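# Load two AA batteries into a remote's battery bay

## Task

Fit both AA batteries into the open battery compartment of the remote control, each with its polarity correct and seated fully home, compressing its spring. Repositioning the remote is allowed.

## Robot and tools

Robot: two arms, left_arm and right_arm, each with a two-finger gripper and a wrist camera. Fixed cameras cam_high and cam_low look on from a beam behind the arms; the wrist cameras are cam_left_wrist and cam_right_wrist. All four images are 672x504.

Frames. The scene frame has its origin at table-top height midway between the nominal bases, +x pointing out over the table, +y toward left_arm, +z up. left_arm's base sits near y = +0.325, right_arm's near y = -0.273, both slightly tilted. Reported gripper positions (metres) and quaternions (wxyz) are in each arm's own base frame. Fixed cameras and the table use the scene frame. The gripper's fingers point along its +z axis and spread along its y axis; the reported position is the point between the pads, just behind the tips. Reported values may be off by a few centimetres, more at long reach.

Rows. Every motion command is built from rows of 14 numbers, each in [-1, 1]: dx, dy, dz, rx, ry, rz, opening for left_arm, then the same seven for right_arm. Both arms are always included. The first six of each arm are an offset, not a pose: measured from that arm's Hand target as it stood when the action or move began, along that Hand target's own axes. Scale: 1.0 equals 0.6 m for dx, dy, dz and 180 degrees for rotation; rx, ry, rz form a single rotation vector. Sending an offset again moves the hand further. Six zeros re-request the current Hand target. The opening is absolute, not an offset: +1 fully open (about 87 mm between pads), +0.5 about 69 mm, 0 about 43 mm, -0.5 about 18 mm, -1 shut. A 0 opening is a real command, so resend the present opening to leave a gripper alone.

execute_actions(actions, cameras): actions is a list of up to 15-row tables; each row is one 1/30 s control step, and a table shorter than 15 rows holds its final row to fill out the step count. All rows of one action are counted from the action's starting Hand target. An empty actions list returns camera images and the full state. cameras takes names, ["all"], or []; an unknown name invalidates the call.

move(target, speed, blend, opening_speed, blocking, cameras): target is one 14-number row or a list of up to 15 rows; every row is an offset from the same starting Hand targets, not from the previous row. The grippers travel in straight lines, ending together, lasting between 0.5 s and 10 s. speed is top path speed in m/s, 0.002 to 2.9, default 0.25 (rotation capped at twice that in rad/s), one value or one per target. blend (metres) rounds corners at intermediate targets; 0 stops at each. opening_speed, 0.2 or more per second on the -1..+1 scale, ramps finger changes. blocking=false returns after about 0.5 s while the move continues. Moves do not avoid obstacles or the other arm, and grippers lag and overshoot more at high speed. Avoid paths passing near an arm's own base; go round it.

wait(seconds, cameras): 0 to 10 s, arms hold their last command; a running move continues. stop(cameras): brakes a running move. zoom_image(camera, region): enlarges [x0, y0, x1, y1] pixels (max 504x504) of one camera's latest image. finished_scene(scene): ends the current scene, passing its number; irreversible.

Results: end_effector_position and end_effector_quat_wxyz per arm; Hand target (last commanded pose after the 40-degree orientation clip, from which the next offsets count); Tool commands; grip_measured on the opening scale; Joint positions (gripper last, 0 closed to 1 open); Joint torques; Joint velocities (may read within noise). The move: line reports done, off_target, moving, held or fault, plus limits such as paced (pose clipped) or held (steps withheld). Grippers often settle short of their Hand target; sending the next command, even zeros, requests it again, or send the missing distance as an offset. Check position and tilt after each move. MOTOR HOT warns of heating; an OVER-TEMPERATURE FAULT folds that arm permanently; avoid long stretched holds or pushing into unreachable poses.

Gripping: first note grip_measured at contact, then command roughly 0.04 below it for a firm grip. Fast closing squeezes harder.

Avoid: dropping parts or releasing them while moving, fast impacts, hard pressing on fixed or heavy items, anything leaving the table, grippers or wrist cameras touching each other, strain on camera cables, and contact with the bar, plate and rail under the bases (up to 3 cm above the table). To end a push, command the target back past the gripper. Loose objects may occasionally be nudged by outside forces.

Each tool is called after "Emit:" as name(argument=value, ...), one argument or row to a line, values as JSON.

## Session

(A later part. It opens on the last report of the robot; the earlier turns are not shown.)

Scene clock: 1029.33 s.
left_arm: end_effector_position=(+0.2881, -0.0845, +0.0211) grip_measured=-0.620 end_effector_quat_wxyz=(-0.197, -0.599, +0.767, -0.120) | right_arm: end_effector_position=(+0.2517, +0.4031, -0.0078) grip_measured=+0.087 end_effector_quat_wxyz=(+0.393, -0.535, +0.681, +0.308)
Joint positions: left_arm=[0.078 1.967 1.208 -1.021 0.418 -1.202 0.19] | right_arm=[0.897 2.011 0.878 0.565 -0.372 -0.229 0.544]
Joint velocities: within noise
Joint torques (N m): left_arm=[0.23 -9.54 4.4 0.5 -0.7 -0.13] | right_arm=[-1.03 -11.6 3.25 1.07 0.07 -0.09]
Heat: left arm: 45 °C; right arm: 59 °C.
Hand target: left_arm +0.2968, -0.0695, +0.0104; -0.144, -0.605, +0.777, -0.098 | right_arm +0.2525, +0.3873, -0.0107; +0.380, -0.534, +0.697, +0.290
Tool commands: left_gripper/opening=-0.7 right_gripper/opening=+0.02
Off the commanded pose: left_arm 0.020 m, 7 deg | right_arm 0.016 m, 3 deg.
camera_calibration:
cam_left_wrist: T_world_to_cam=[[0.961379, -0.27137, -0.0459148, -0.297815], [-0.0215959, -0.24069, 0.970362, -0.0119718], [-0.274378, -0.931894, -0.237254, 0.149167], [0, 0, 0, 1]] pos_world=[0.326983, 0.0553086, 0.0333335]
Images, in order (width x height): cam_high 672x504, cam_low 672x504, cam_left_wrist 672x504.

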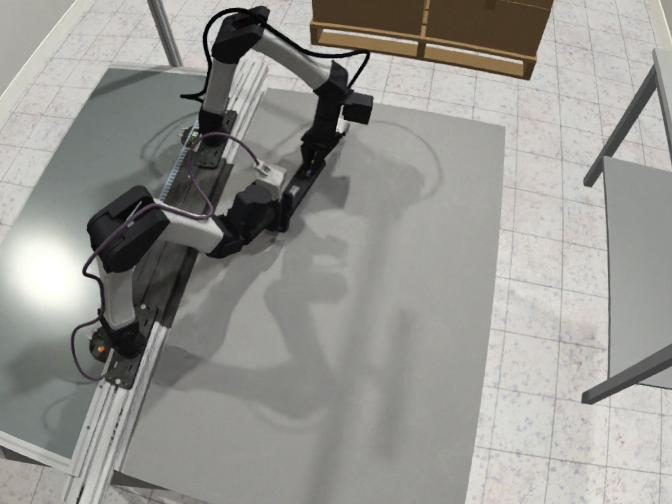

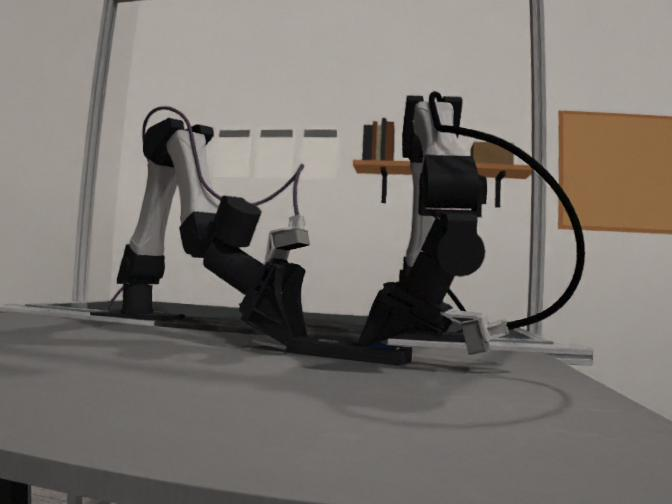

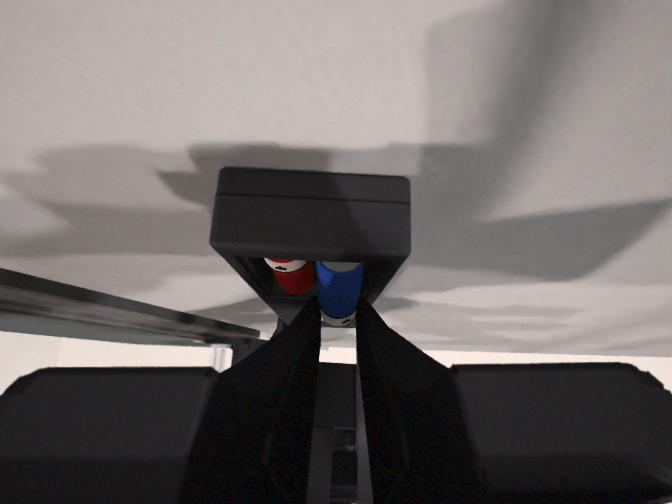

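Emit:
move(
  target=[
    [-0.0526,-0.0069,-0.0247,0,0,0,-0.7,0,0,0,0,0,0,0.02],
    [-0.0663,-0.0078,0.0129,0,-0.028,0,-0.7,0,0,0,0,0,0,0.02],
  ],
  speed=0.06,
  cameras=["cam_high","cam_low"],
)

Emit:
zoom_image(
  camera="cam_low",
  region=[345, 310, 435, 375],
)

Emit:
zoom_image(
  camera="cam_high",
  region=[285, 150, 345, 210],
)

Scene clock: 1051.00 s.
left_arm: end_effector_position=(+0.2908, -0.0756, +0.0277) grip_measured=-0.620 end_effector_quat_wxyz=(-0.199, -0.595, +0.768, -0.129) | right_arm: end_effector_position=(+0.2520, +0.4035, -0.0072) grip_measured=+0.087 end_effector_quat_wxyz=(+0.395, -0.536, +0.679, +0.308)
Joint positions: left_arm=[0.112 1.97 1.234 -1.055 0.428 -1.159 0.19] | right_arm=[0.897 2.011 0.878 0.568 -0.373 -0.232 0.544]
Joint torques (N m): left_arm=[2.43 -6.19 5.33 1.02 -1.64 -0.06] | right_arm=[-1.02 -11.62 3.33 1.06 0.08 -0.07]
Heat: left arm: 45 °C; right arm: 58 °C.
Hand target: left_arm +0.3096, -0.0369, -0.0106; -0.110, -0.609, +0.782, -0.072 | right_arm +0.2525, +0.3874, -0.0107; +0.380, -0.534, +0.697, +0.290
Off the commanded pose: left_arm 0.058 m, 12 deg | right_arm 0.017 m, 3 deg.
move: off_target (left_arm, right_arm)
Images, in order (width x height): cam_high 672x504, cam_low 672x504.

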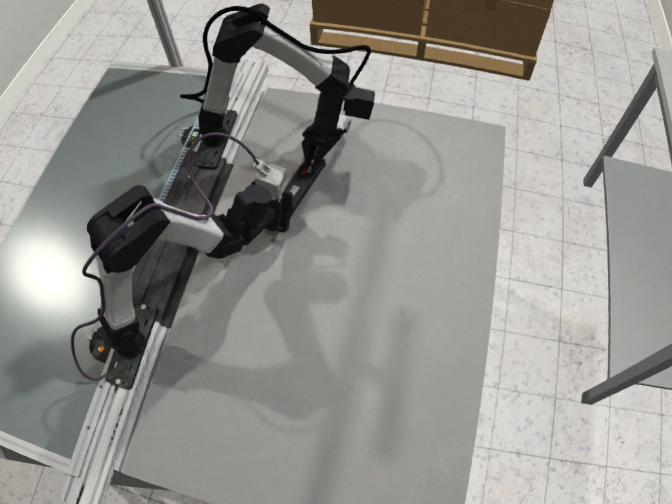

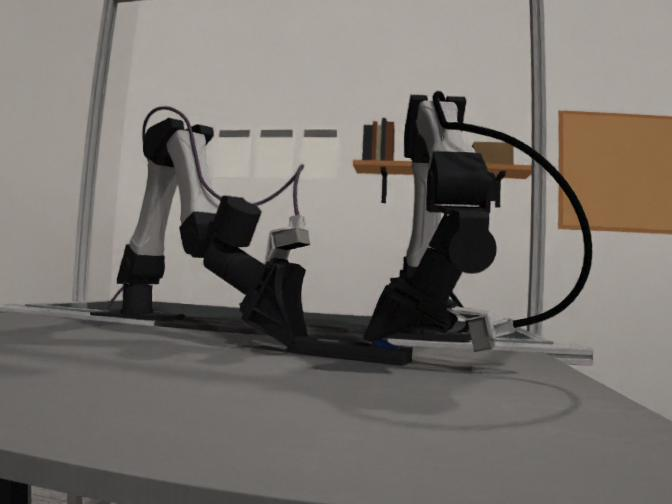

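Scaled by 5.600 from the camera's 672x504 image, which has a finer 960x720 frame.

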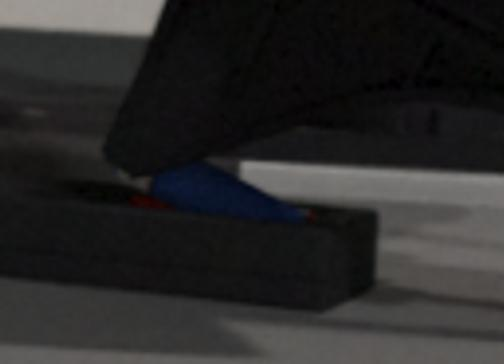

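Scaled by 8.400 from the camera's 672x504 image, which has a finer 960x720 frame.

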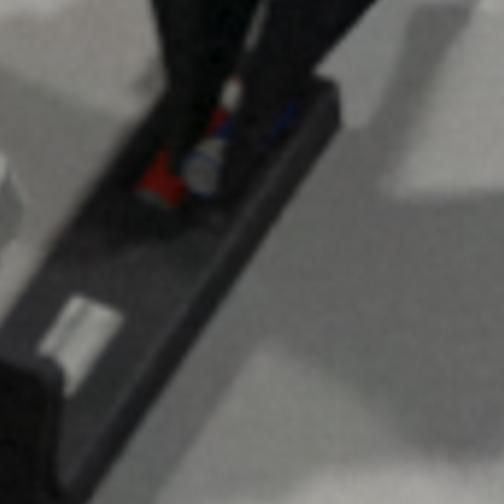

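Emit:
move(
  target=[-0.0087,-0.0007,0.0322,0,-0.055,0,-0.7,0,0,0,0,0,0,0.02],
  speed=0.06,
  cameras=["cam_high","cam_low"],
)

Emit:
zoom_image(
  camera="cam_low",
  region=[345, 310, 435, 375],
)

Emit:
zoom_image(
  camera="cam_high",
  region=[285, 150, 345, 210],
)

Scene clock: 1065.60 s.
left_arm: end_effector_position=(+0.2888, -0.0787, +0.0183) grip_measured=-0.619 end_effector_quat_wxyz=(-0.156, -0.600, +0.779, -0.093) | right_arm: end_effector_position=(+0.2517, +0.4032, -0.0076) grip_measured=+0.087 end_effector_quat_wxyz=(+0.394, -0.536, +0.680, +0.308)
Joint positions: left_arm=[0.054 1.926 1.188 -0.991 0.331 -1.232 0.19] | right_arm=[0.897 2.011 0.878 0.566 -0.374 -0.232 0.544]
Joint torques (N m): left_arm=[0.81 -5.5 3.04 1.48 -2.17 -0.19] | right_arm=[-1.03 -11.63 3.19 1.08 0.09 -0.06]
Heat: left arm: 42 °C; right arm: 58 °C.
Hand target: left_arm +0.3096, -0.0369, -0.0306; -0.042, -0.612, +0.789, -0.019 | right_arm +0.2525, +0.3874, -0.0107; +0.380, -0.534, +0.697, +0.290
Off the commanded pose: left_arm 0.068 m, 16 deg | right_arm 0.016 m, 3 deg.
move: off_target (left_arm, right_arm)
Images, in order (width x height): cam_high 672x504, cam_low 672x504.

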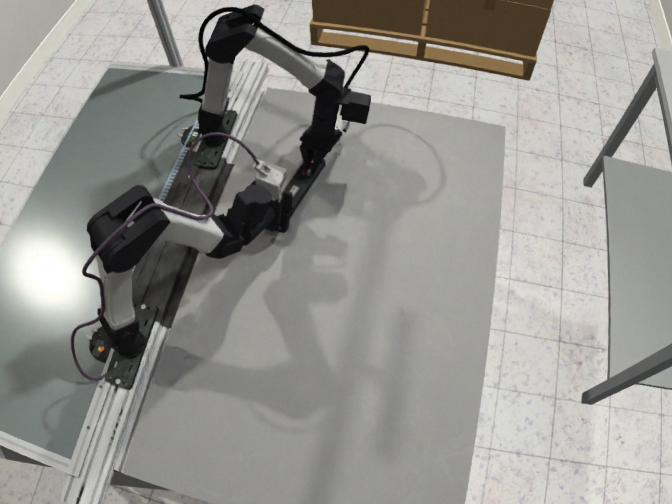

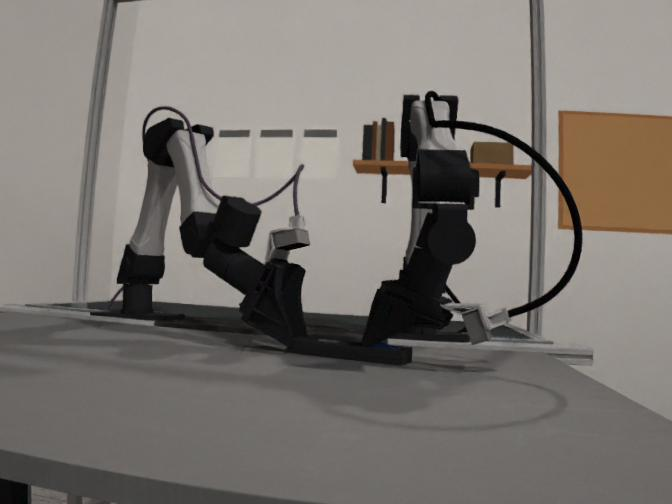

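Scaled by 5.600 from the camera's 672x504 image, which has a finer 960x720 frame.

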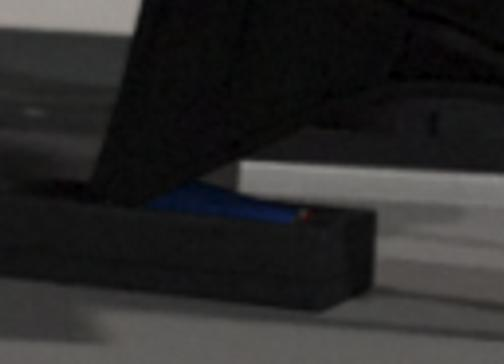

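Scaled by 8.400 from the camera's 672x504 image, which has a finer 960x720 frame.

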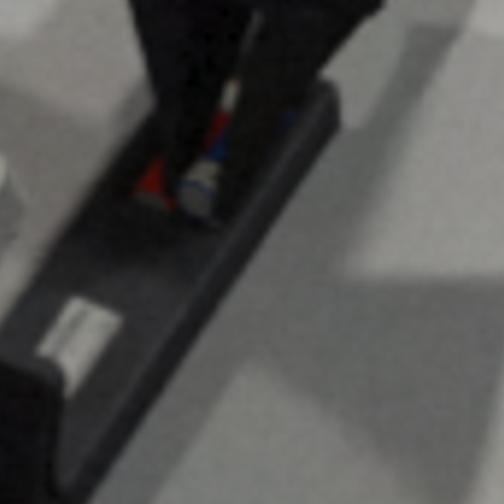

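Emit:
move(
  target=[
    [0.0745,0.0154,-0.0357,0,0.05,0,-0.7,0,0,0,0,0,0,0.02],
    [0.0745,0.0154,-0.0357,0,0.05,0,-0.45,0,0,0,0,0,0,0.02],
  ],
  speed=0.08,
  opening_speed=0.4,
  cameras=["cam_high","cam_low"],
)

Emit:
zoom_image(
  camera="cam_low",
  region=[345, 310, 435, 375],
)

Emit:
zoom_image(
  camera="cam_high",
  region=[285, 150, 345, 210],
)

Scene clock: 1094.63 s.
left_arm: end_effector_position=(+0.2872, -0.0878, +0.0196) grip_measured=-0.450 end_effector_quat_wxyz=(-0.140, -0.604, +0.778, -0.101) | right_arm: end_effector_position=(+0.2534, +0.3999, -0.0076) grip_measured=+0.087 end_effector_quat_wxyz=(+0.391, -0.534, +0.684, +0.306)
Joint positions: left_arm=[0.024 1.88 1.14 -0.94 0.33 -1.278 0.275] | right_arm=[0.889 2.004 0.878 0.549 -0.374 -0.232 0.544]
Joint torques (N m): left_arm=[-0.96 -5.7 2.92 0.79 -0.79 -0.13] | right_arm=[-0.43 -11 3.32 1.22 0.09 -0.08]
Heat: left arm: 39 °C; right arm: 59 °C.
Hand target: left_arm +0.2906, -0.0760, -0.0051; -0.104, -0.609, +0.783, -0.067 | right_arm +0.2524, +0.3873, -0.0107; +0.380, -0.534, +0.697, +0.290
Off the commanded pose: left_arm 0.028 m, 6 deg | right_arm 0.013 m, 3 deg.
move: off_target (left_arm, right_arm); target 2's new opening was sent with left_arm's hand 0.027 m and 6 deg from that target
Images, in order (width x height): cam_high 672x504, cam_low 672x504.

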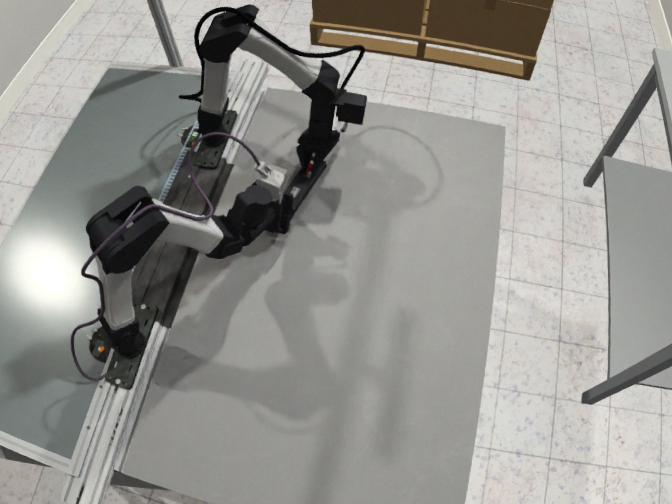

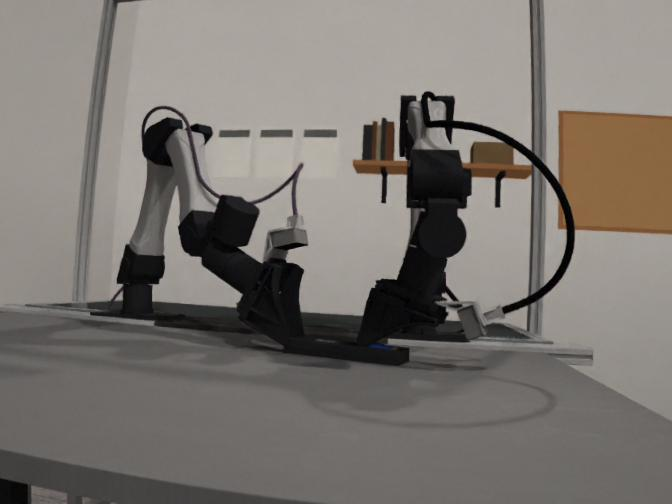

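Scaled by 5.600 from the camera's 672x504 image, which has a finer 960x720 frame.

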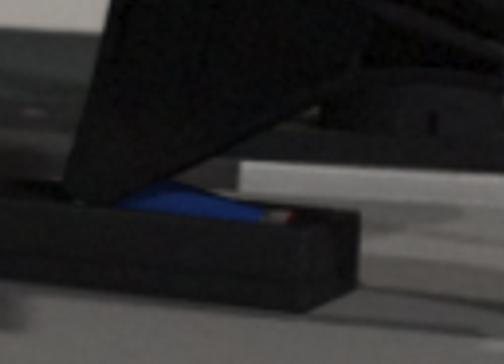

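Scaled by 8.400 from the camera's 672x504 image, which has a finer 960x720 frame.

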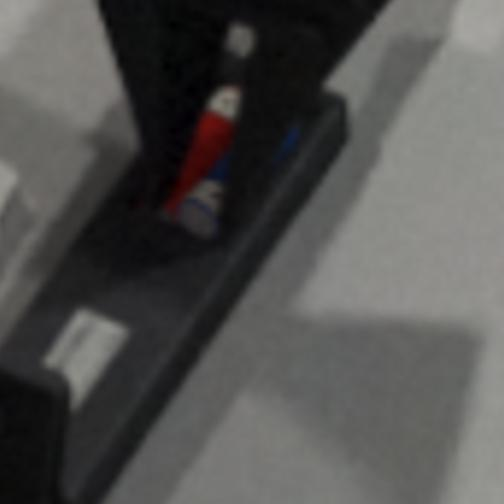

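Emit:
move(
  target=[
    [0.0393,0.0027,-0.0845,0,0,0,-0.45,0,0,0,0,0,0,0.02],
    [-0.0092,-0.0073,-0.1228,-0.003,-0.084,0.022,-0.84,0,0,0,0,0,0,0.02],
  ],
  speed=0.15,
  cameras=["cam_high","cam_low","cam_left_wrist"],
)

Emit:
zoom_image(
  camera="cam_low",
  region=[345, 310, 435, 375],
)

Emit:
zoom_image(
  camera="cam_high",
  region=[285, 150, 345, 210],
)

Emit:
zoom_image(
  camera="cam_left_wrist",
  region=[200, 200, 480, 410],
)

Scene clock: 1114.73 s.
left_arm: end_effector_position=(+0.2965, -0.0566, +0.0489) grip_measured=-0.840 end_effector_quat_wxyz=(-0.023, -0.588, +0.808, +0.023) | right_arm: end_effector_position=(+0.2534, +0.3999, -0.0076) grip_measured=+0.087 end_effector_quat_wxyz=(+0.391, -0.534, +0.684, +0.306)
Joint positions: left_arm=[-0.058 1.816 1.286 -1.105 -0.006 -1.317 0.08] | right_arm=[0.889 2.004 0.878 0.549 -0.374 -0.232 0.544]
Joint torques (N m): left_arm=[-0.36 -10.43 8.51 -0.04 -0.17 0.14] | right_arm=[-0.44 -11.04 3.3 1.22 0.09 -0.08]
Heat: left arm: 39 °C; right arm: 60 °C.
Hand target: left_arm +0.3020, -0.0549, +0.0648; -0.001, -0.585, +0.811, +0.014 | right_arm +0.2524, +0.3873, -0.0107; +0.380, -0.534, +0.697, +0.290
Off the commanded pose: left_arm 0.017 m, 3 deg | right_arm 0.013 m, 3 deg.
move: off_target (left_arm, right_arm); target 2's new opening was sent with left_arm's hand 0.017 m and 3 deg from that target
camera_calibration:
cam_left_wrist: T_world_to_cam=[[0.943866, -0.323618, -0.066237, -0.29374], [-0.158505, -0.619635, 0.768719, -0.00307286], [-0.289814, -0.715069, -0.636147, 0.220457], [0, 0, 0, 1]] pos_world=[0.340656, 0.0606785, 0.123149]
Images, in order (width x height): cam_high 672x504, cam_low 672x504, cam_left_wrist 672x504.

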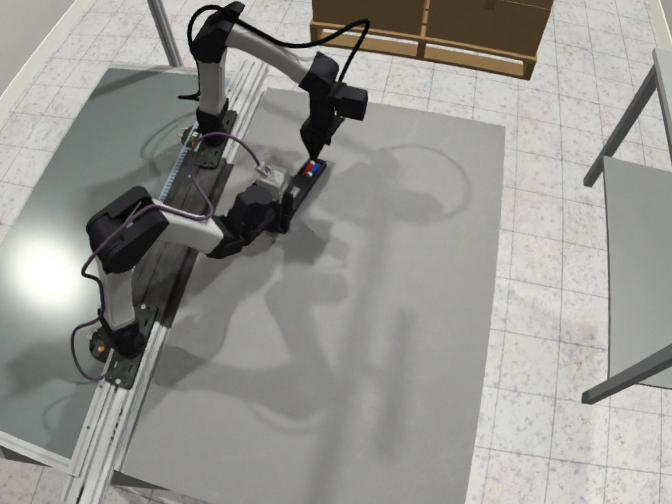

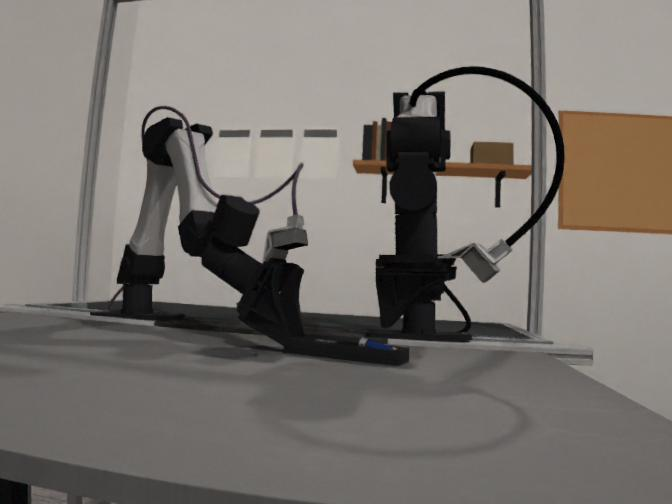

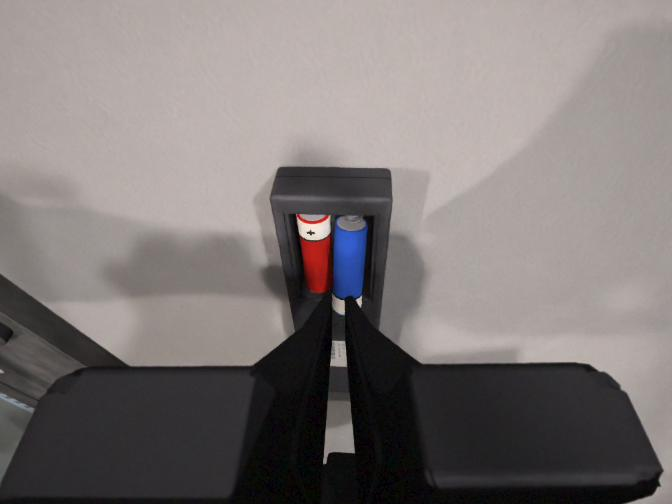

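Scaled by 5.600 from the camera's 672x504 image, which has a finer 960x720 frame.

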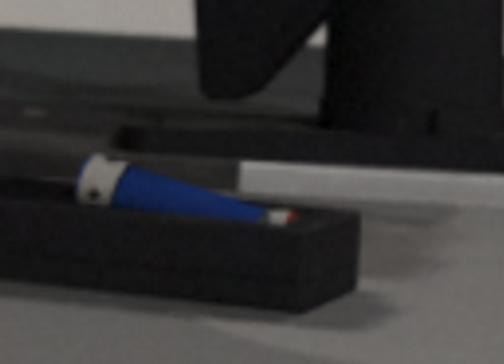

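Scaled by 8.400 from the camera's 672x504 image, which has a finer 960x720 frame.

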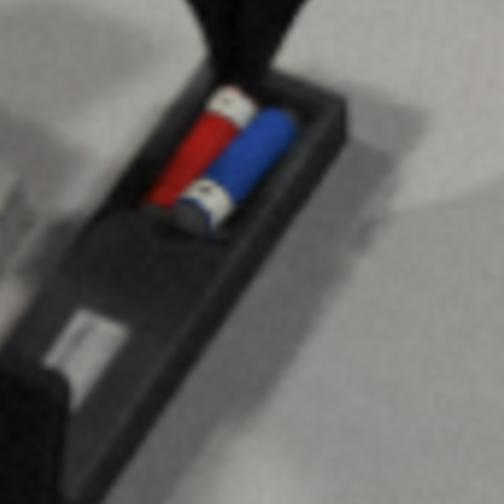

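Scaled by 1.800 from the camera's 672x504 image, which has a finer 960x720 frame.

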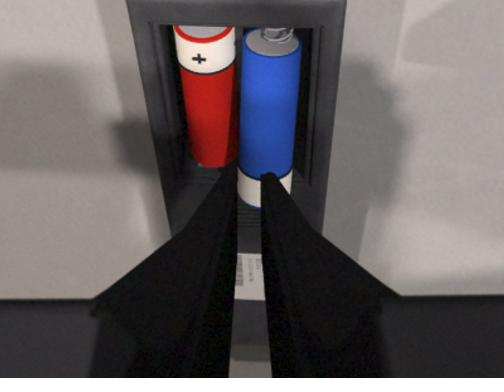

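Emit:
zoom_image(
  camera="cam_left_wrist",
  region=[285, 250, 395, 340],
)

Emit:
zoom_image(
  camera="cam_high",
  region=[297, 158, 331, 188],
)

Scaled by 4.582 from the camera's 672x504 image, which has a finer 960x720 frame.

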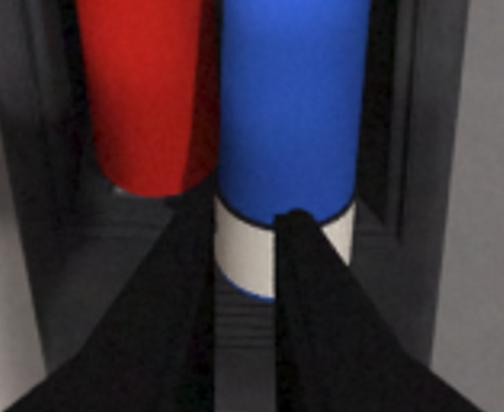

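Scaled by 14.824 from the camera's 672x504 image, which has a finer 960x720 frame.

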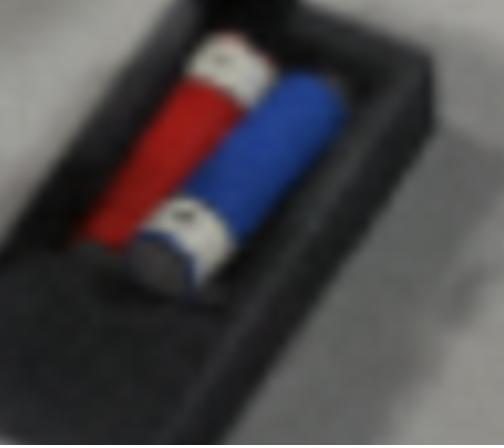

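Emit:
move(
  target=[0.0458,-0.0042,0.0405,0.0206,-0.055,0,-0.84,0,0,0,0,0,0,0.02],
  speed=0.12,
  cameras=["cam_left_wrist","cam_low"],
)

Emit:
zoom_image(
  camera="cam_low",
  region=[345, 310, 435, 375],
)

Emit:
zoom_image(
  camera="cam_left_wrist",
  region=[270, 220, 410, 330],
)

Scene clock: 1218.57 s.
left_arm: end_effector_position=(+0.2873, -0.0818, +0.0325) grip_measured=-0.840 end_effector_quat_wxyz=(+0.064, -0.576, +0.813, +0.053) | right_arm: end_effector_position=(+0.2534, +0.3999, -0.0076) grip_measured=+0.087 end_effector_quat_wxyz=(+0.391, -0.534, +0.684, +0.306)
Joint positions: left_arm=[-0.238 1.742 1.149 -0.974 -0.166 -1.471 0.08] | right_arm=[0.889 2.004 0.878 0.549 -0.374 -0.232 0.544]
Joint torques (N m): left_arm=[-0.31 -9.47 5.71 0.48 -0.28 -0.03] | right_arm=[-0.44 -10.99 3.3 1.22 0.08 -0.07]
Heat: left arm: 48 °C; right arm: 62 °C.
Hand target: left_arm +0.2954, -0.0812, +0.0402; +0.088, -0.581, +0.808, +0.038 | right_arm +0.2524, +0.3874, -0.0107; +0.380, -0.534, +0.697, +0.290
Off the commanded pose: left_arm 0.011 m, 3 deg | right_arm 0.013 m, 3 deg.
move: off_target (left_arm, right_arm)
camera_calibration:
cam_left_wrist: T_world_to_cam=[[0.937975, -0.346203, -0.0185969, -0.296053], [-0.253021, -0.720216, 0.645964, 0.0154289], [-0.237028, -0.601193, -0.763141, 0.187548], [0, 0, 0, 1]] pos_world=[0.326048, 0.0213702, 0.127654]
Images, in order (width x height): cam_low 672x504, cam_left_wrist 672x504.

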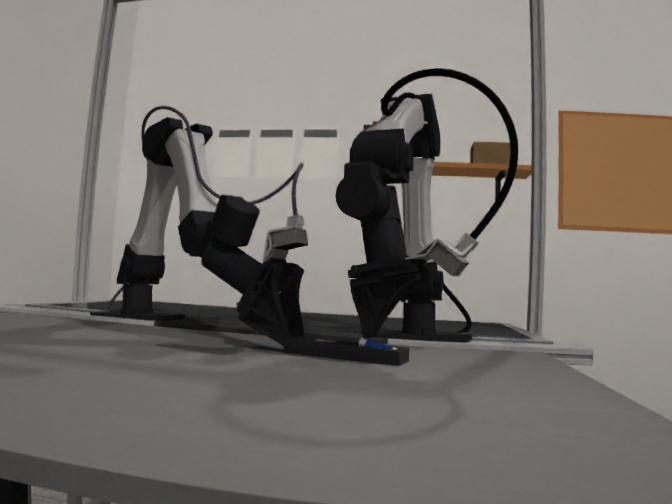

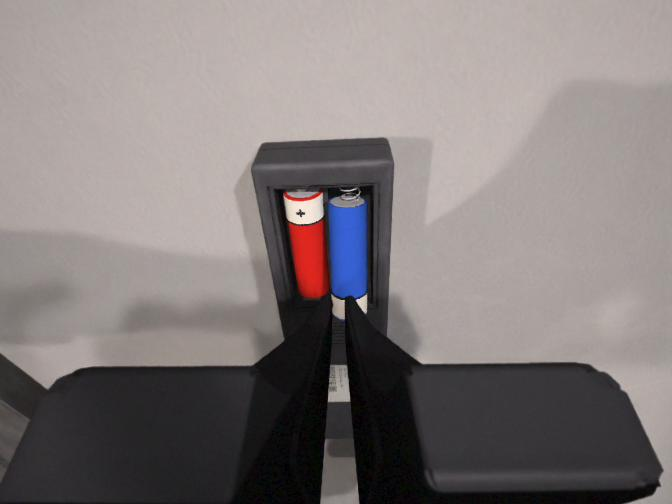

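Scaled by 5.600 from the camera's 672x504 image, which has a finer 960x720 frame.

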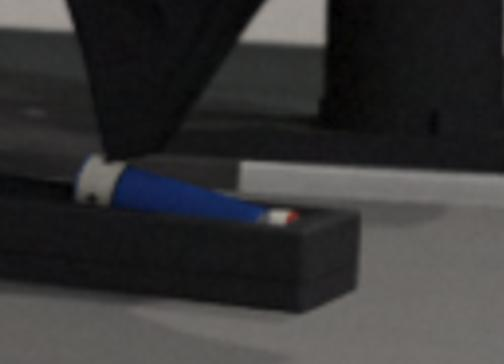

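Scaled by 3.600 from the camera's 672x504 image, which has a finer 960x720 frame.

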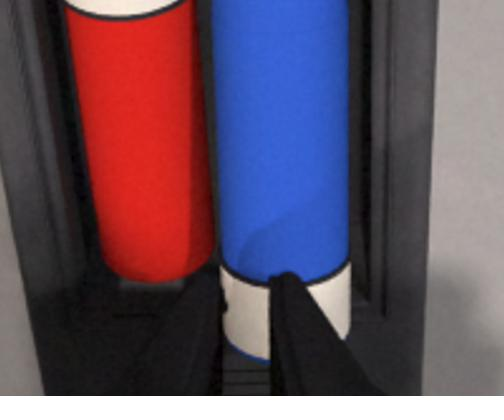

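Emit:
move(
  target=[0,-0.0122,-0.0128,0,0,0,-0.84,0,0,0,0,0,0,0.02],
  speed=0.12,
  cameras=["cam_left_wrist","cam_low"],
)

Emit:
zoom_image(
  camera="cam_low",
  region=[345, 310, 435, 375],
)

Emit:
zoom_image(
  camera="cam_left_wrist",
  region=[270, 220, 410, 330],
)

Scene clock: 1231.67 s.
left_arm: end_effector_position=(+0.2943, -0.0850, +0.0373) grip_measured=-0.840 end_effector_quat_wxyz=(+0.072, -0.578, +0.812, +0.045) | right_arm: end_effector_position=(+0.2534, +0.3999, -0.0076) grip_measured=+0.087 end_effector_quat_wxyz=(+0.391, -0.534, +0.684, +0.306)
Joint positions: left_arm=[-0.244 1.742 1.17 -0.973 -0.169 -1.479 0.08] | right_arm=[0.889 2.004 0.878 0.549 -0.374 -0.232 0.544]
Joint torques (N m): left_arm=[-0.34 -8.38 8.61 0.19 -0.27 -0.03] | right_arm=[-0.49 -11.04 3.29 1.23 0.09 -0.06]
Heat: left arm: 47 °C; right arm: 62 °C.
Hand target: left_arm +0.3015, -0.0847, +0.0480; +0.088, -0.581, +0.808, +0.038 | right_arm +0.2524, +0.3874, -0.0107; +0.380, -0.534, +0.697, +0.290
Off the commanded pose: left_arm 0.013 m, 2 deg | right_arm 0.013 m, 3 deg.
move: off_target (left_arm, right_arm)
camera_calibration:
cam_left_wrist: T_world_to_cam=[[0.938667, -0.344802, 0.00392922, -0.304521], [-0.266692, -0.718707, 0.642134, 0.0160936], [-0.218585, -0.603798, -0.766582, 0.185491], [0, 0, 0, 1]] pos_world=[0.330681, 0.0185662, 0.133056]
Images, in order (width x height): cam_low 672x504, cam_left_wrist 672x504.

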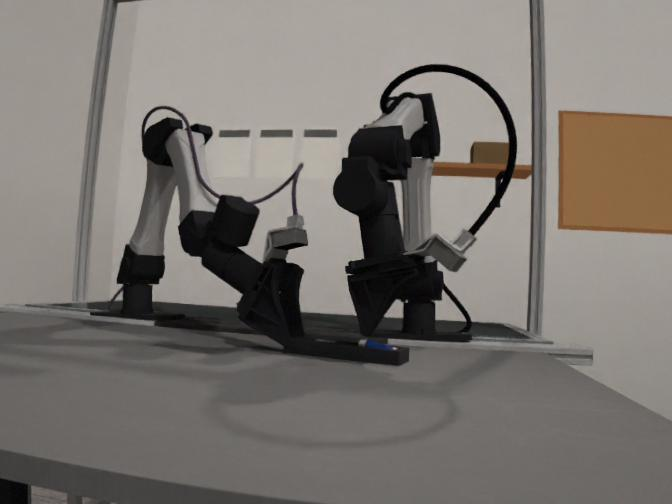

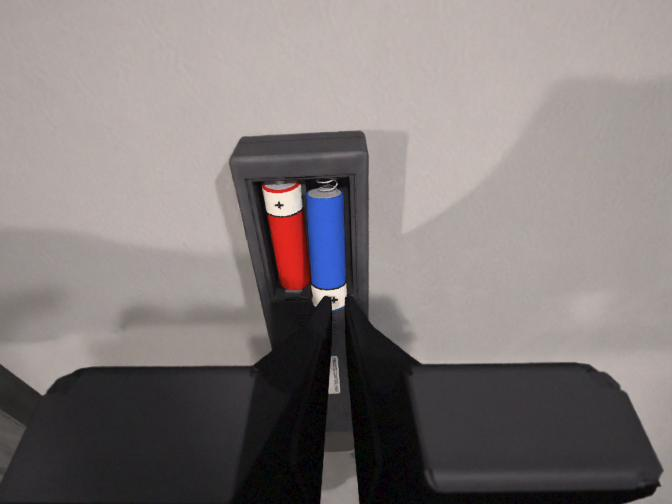

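Scaled by 5.600 from the camera's 672x504 image, which has a finer 960x720 frame.

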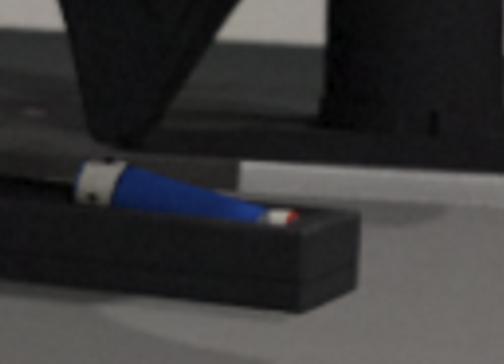

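Scaled by 3.600 from the camera's 672x504 image, which has a finer 960x720 frame.

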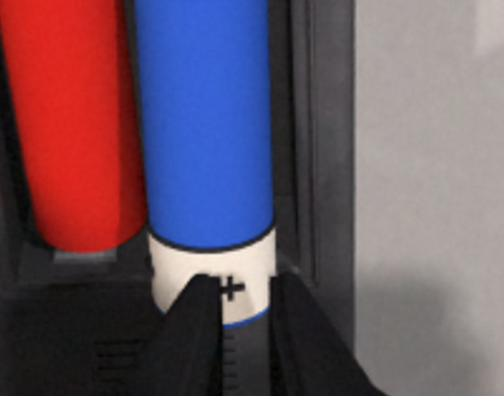

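Emit:
move(
  target=[0.001,0.0075,0,0,0,0,-0.84,0,0,0,0,0,0,0.02],
  speed=0.12,
  cameras=["cam_left_wrist"],
)

Emit:
zoom_image(
  camera="cam_left_wrist",
  region=[270, 220, 410, 330],
)

Scene clock: 1243.70 s.
left_arm: end_effector_position=(+0.2943, -0.0850, +0.0373) grip_measured=-0.840 end_effector_quat_wxyz=(+0.072, -0.578, +0.812, +0.045) | right_arm: end_effector_position=(+0.2534, +0.3999, -0.0076) grip_measured=+0.087 end_effector_quat_wxyz=(+0.391, -0.534, +0.684, +0.306)
Joint positions: left_arm=[-0.244 1.742 1.17 -0.973 -0.169 -1.479 0.08] | right_arm=[0.889 2.004 0.878 0.549 -0.374 -0.232 0.544]
Joint torques (N m): left_arm=[-0.42 -9.57 6.68 0.23 -0.27 -0.02] | right_arm=[-0.43 -11.03 3.33 1.22 0.09 -0.07]
Heat: left arm: 46 °C; right arm: 62 °C.
Hand target: left_arm +0.2971, -0.0838, +0.0477; +0.088, -0.581, +0.808, +0.038 | right_arm +0.2524, +0.3874, -0.0107; +0.380, -0.534, +0.697, +0.290
Off the commanded pose: left_arm 0.011 m, 2 deg | right_arm 0.013 m, 3 deg.
move: off_target (left_arm, right_arm)
camera_calibration:
cam_left_wrist: T_world_to_cam=[[0.938894, -0.344183, 0.00408106, -0.304534], [-0.266306, -0.71884, 0.642146, 0.0159405], [-0.218082, -0.603993, -0.766572, 0.185305], [0, 0, 0, 1]] pos_world=[0.330582, 0.0185661, 0.133056]
Images, in order (width x height): cam_left_wrist 672x504.

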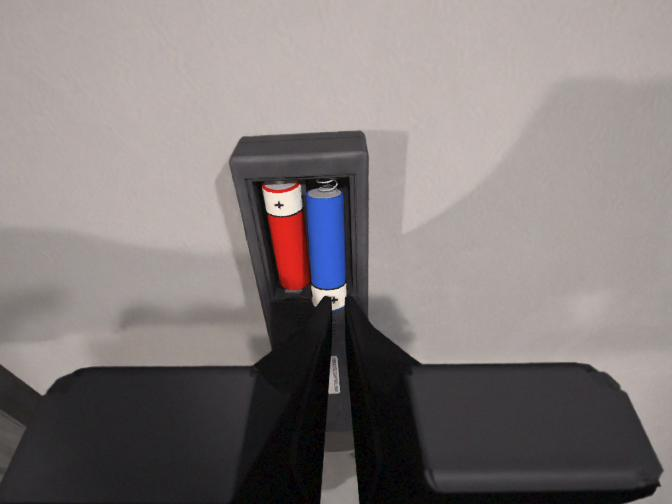

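Scaled by 3.600 from the camera's 672x504 image, which has a finer 960x720 frame.

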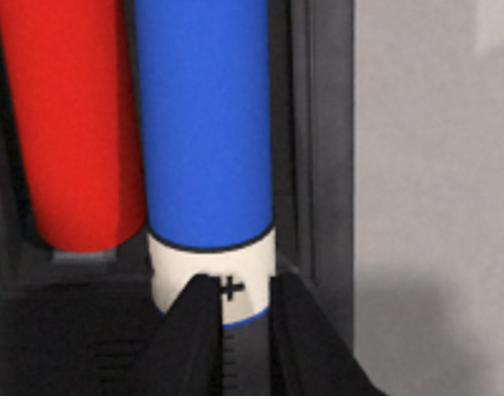

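Emit:
move(
  target=[
    [-0.0045,-0.0017,-0.0229,0,0,0,-0.84,0,0,0,0,0,0,0.02],
    [0,-0.0018,0.005,0,0,0,-0.84,0,0,0,0,0,0,0.02],
  ],
  speed=0.12,
  cameras=["cam_left_wrist"],
)

Emit:
zoom_image(
  camera="cam_left_wrist",
  region=[270, 220, 410, 330],
)

Scene clock: 1252.40 s.
left_arm: end_effector_position=(+0.2924, -0.0845, +0.0418) grip_measured=-0.840 end_effector_quat_wxyz=(+0.072, -0.578, +0.812, +0.046) | right_arm: end_effector_position=(+0.2534, +0.3999, -0.0076) grip_measured=+0.087 end_effector_quat_wxyz=(+0.391, -0.534, +0.684, +0.306)
Joint positions: left_arm=[-0.244 1.731 1.175 -0.991 -0.169 -1.48 0.08] | right_arm=[0.889 2.004 0.878 0.549 -0.374 -0.232 0.544]
Joint torques (N m): left_arm=[-0.25 -7.97 6.02 0.49 -0.26 0] | right_arm=[-0.44 -11.02 3.28 1.23 0.08 -0.07]
Heat: left arm: 46 °C; right arm: 62 °C.
Hand target: left_arm +0.2983, -0.0837, +0.0447; +0.088, -0.581, +0.808, +0.038 | right_arm +0.2524, +0.3874, -0.0107; +0.380, -0.534, +0.697, +0.290
Off the commanded pose: left_arm 0.007 m, 2 deg | right_arm 0.013 m, 3 deg.
move: off_target (right_arm)
camera_calibration:
cam_left_wrist: T_world_to_cam=[[0.939042, -0.34379, 0.00295536, -0.302625], [-0.265291, -0.719104, 0.64227, 0.0125133], [-0.218681, -0.603902, -0.766473, 0.188785], [0, 0, 0, 1]] pos_world=[0.328781, 0.0189664, 0.137556]
Images, in order (width x height): cam_left_wrist 672x504.

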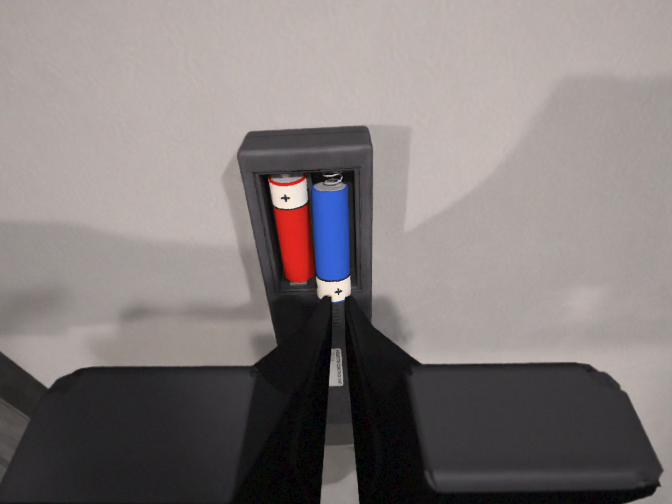

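Scaled by 3.600 from the camera's 672x504 image, which has a finer 960x720 frame.

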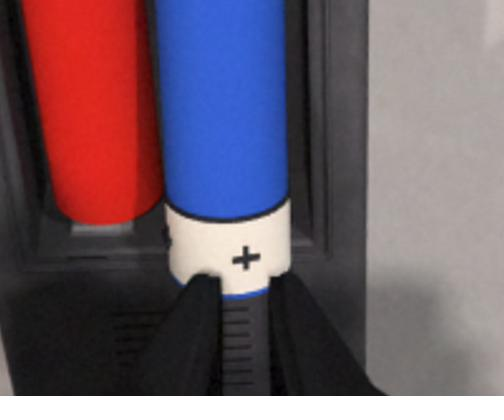

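Emit:
move(
  target=[
    [0.0285,0.006,0.1302,0,0,0,-0.84,0,0,0,0,0,0,0.02],
    [-0.0123,0.0053,0.1378,0,0,0,-0.84,0,0,0,0,0,0,0.02],
  ],
  speed=[0.1,0.06],
  cameras=["cam_low","cam_left_wrist"],
)

Emit:
zoom_image(
  camera="cam_low",
  region=[345, 310, 435, 375],
)

Emit:
zoom_image(
  camera="cam_left_wrist",
  region=[270, 220, 410, 330],
)

Scene clock: 1265.00 s.
left_arm: end_effector_position=(+0.2931, -0.0810, +0.0152) grip_measured=-0.838 end_effector_quat_wxyz=(+0.063, -0.573, +0.817, -0.003) | right_arm: end_effector_position=(+0.2536, +0.3998, -0.0076) grip_measured=+0.087 end_effector_quat_wxyz=(+0.391, -0.534, +0.685, +0.305)
Joint positions: left_arm=[-0.185 1.717 1.036 -0.798 -0.086 -1.403 0.081] | right_arm=[0.889 2.004 0.878 0.549 -0.372 -0.232 0.544]
Joint torques (N m): left_arm=[0.92 1.77 1.24 1.79 -0.99 -0.04] | right_arm=[-0.43 -10.97 3.28 1.23 0.07 -0.08]
Heat: left arm: 44 °C; right arm: 62 °C.
Hand target: left_arm +0.3058, -0.0622, -0.0352; +0.088, -0.581, +0.808, +0.038 | right_arm +0.2525, +0.3874, -0.0107; +0.380, -0.534, +0.697, +0.290
Off the commanded pose: left_arm 0.055 m, 6 deg | right_arm 0.013 m, 3 deg.
move: off_target (left_arm, right_arm)
camera_calibration:
cam_left_wrist: T_world_to_cam=[[0.930008, -0.360389, 0.0721488, -0.301713], [-0.307059, -0.653969, 0.691404, 0.0491219], [-0.201991, -0.665164, -0.718857, 0.160054], [0, 0, 0, 1]] pos_world=[0.328008, 0.0298522, 0.102861]
Images, in order (width x height): cam_low 672x504, cam_left_wrist 672x504.

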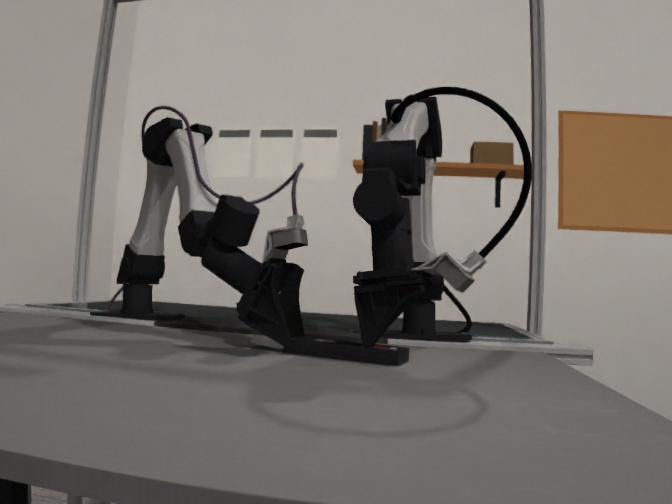

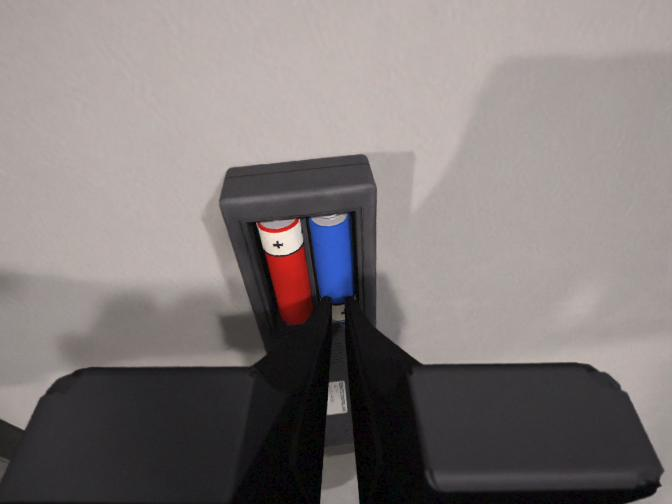

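Scaled by 5.600 from the camera's 672x504 image, which has a finer 960x720 frame.

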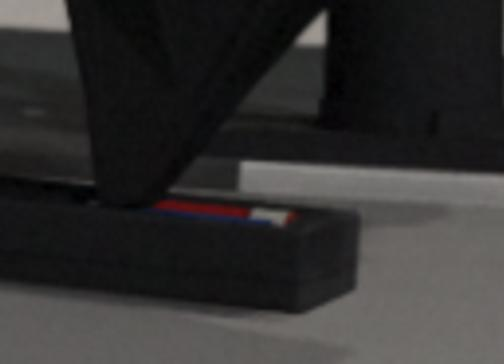

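Scaled by 3.600 from the camera's 672x504 image, which has a finer 960x720 frame.

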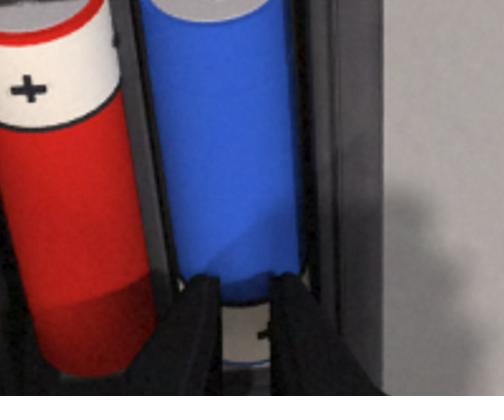

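Emit:
move(
  target=[
    [0.03,0,0,0,0,0,-0.84,0,0,0,0,0,0,0.02],
    [0.03,0,-0.06,0,0,0,-0.84,0,0,0,0,0,0,0.02],
    [0.0,0,-0.165,0,0.03,0,-0.84,0,0,0,0,0,0,0.02],
  ],
  speed=[0.1,0.1,0.15],
  cameras=["cam_high","cam_low","cam_left_wrist"],
)

Emit:
zoom_image(
  camera="cam_low",
  region=[345, 310, 435, 375],
)

Emit:
zoom_image(
  camera="cam_left_wrist",
  region=[220, 140, 420, 300],
)

Emit:
zoom_image(
  camera="cam_high",
  region=[285, 150, 345, 210],
)

Scene clock: 1275.20 s.
left_arm: end_effector_position=(+0.2915, -0.0785, +0.0496) grip_measured=-0.840 end_effector_quat_wxyz=(+0.042, -0.582, +0.812, +0.024) | right_arm: end_effector_position=(+0.2543, +0.3994, -0.0076) grip_measured=+0.087 end_effector_quat_wxyz=(+0.392, -0.534, +0.685, +0.304)
Joint positions: left_arm=[-0.182 1.719 1.188 -1.015 -0.094 -1.424 0.08] | right_arm=[0.888 2.004 0.878 0.549 -0.37 -0.232 0.544]
Joint torques (N m): left_arm=[0.54 -8.62 8.61 0.13 0.01 0.15] | right_arm=[-0.28 -10.97 3.25 1.22 0.06 -0.07]
Heat: left arm: 42 °C; right arm: 62 °C.
Hand target: left_arm +0.2960, -0.0785, +0.0620; +0.050, -0.582, +0.811, +0.011 | right_arm +0.2525, +0.3873, -0.0107; +0.380, -0.534, +0.697, +0.290
Off the commanded pose: left_arm 0.013 m, 2 deg | right_arm 0.013 m, 2 deg.
move: off_target (left_arm, right_arm)
camera_calibration:
cam_left_wrist: T_world_to_cam=[[0.941022, -0.338277, 0.00684869, -0.29997], [-0.247107, -0.673296, 0.696858, 0.00716672], [-0.23112, -0.657451, -0.717177, 0.195181], [0, 0, 0, 1]] pos_world=[0.329159, 0.0316744, 0.13704]
Images, in order (width x height): cam_high 672x504, cam_low 672x504, cam_left_wrist 672x504.

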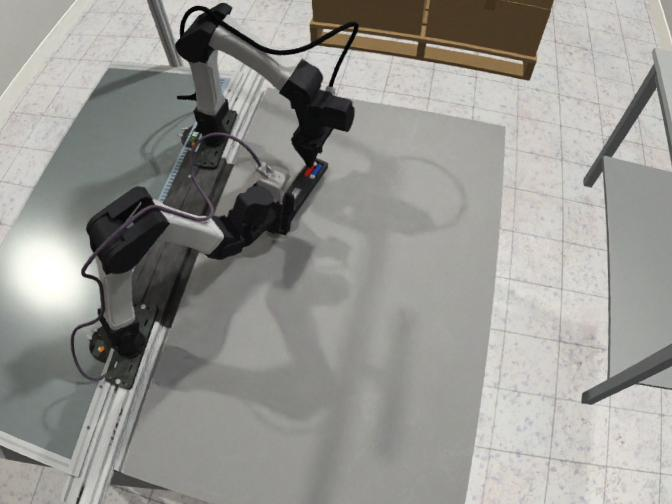

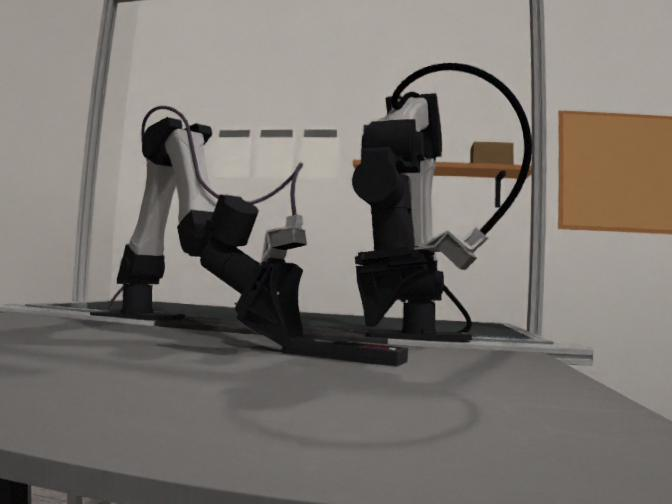

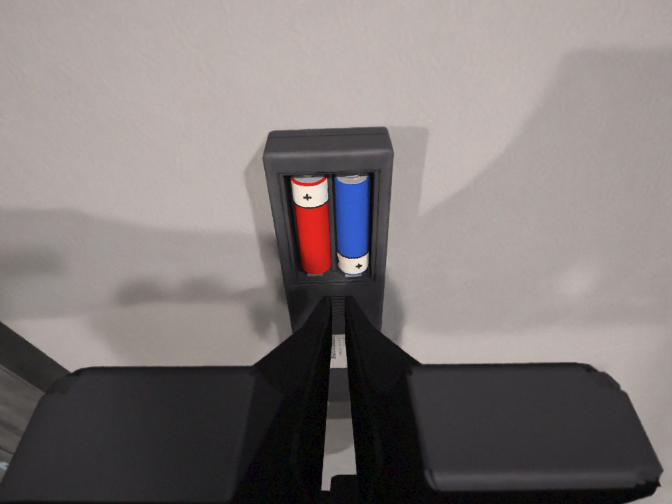

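Scaled by 5.600 from the camera's 672x504 image, which has a finer 960x720 frame.

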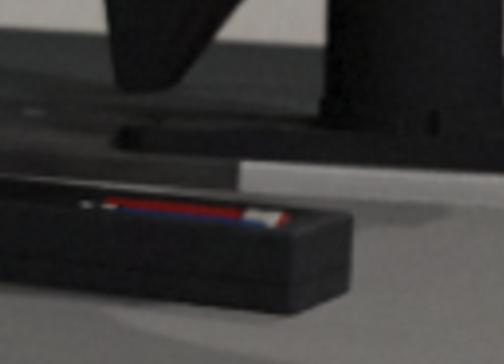

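Scaled by 2.520 from the camera's 672x504 image, which has a finer 960x720 frame.

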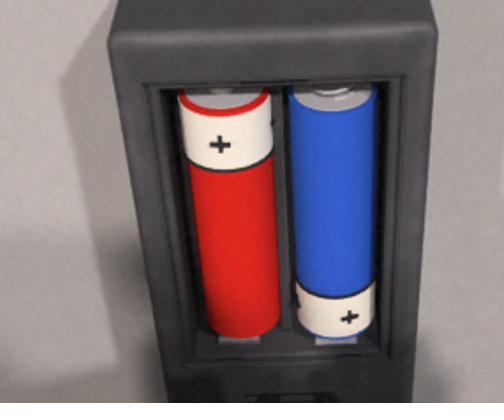

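Scaled by 8.400 from the camera's 672x504 image, which has a finer 960x720 frame.

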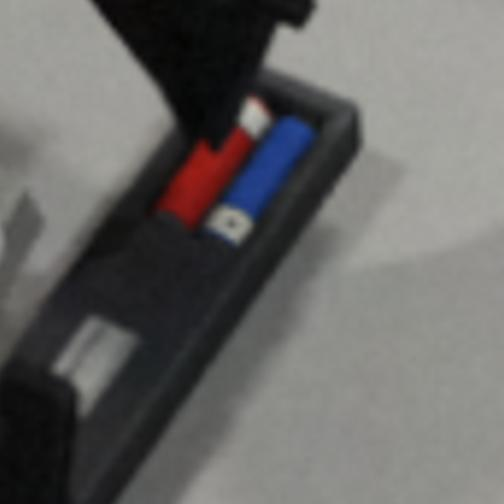

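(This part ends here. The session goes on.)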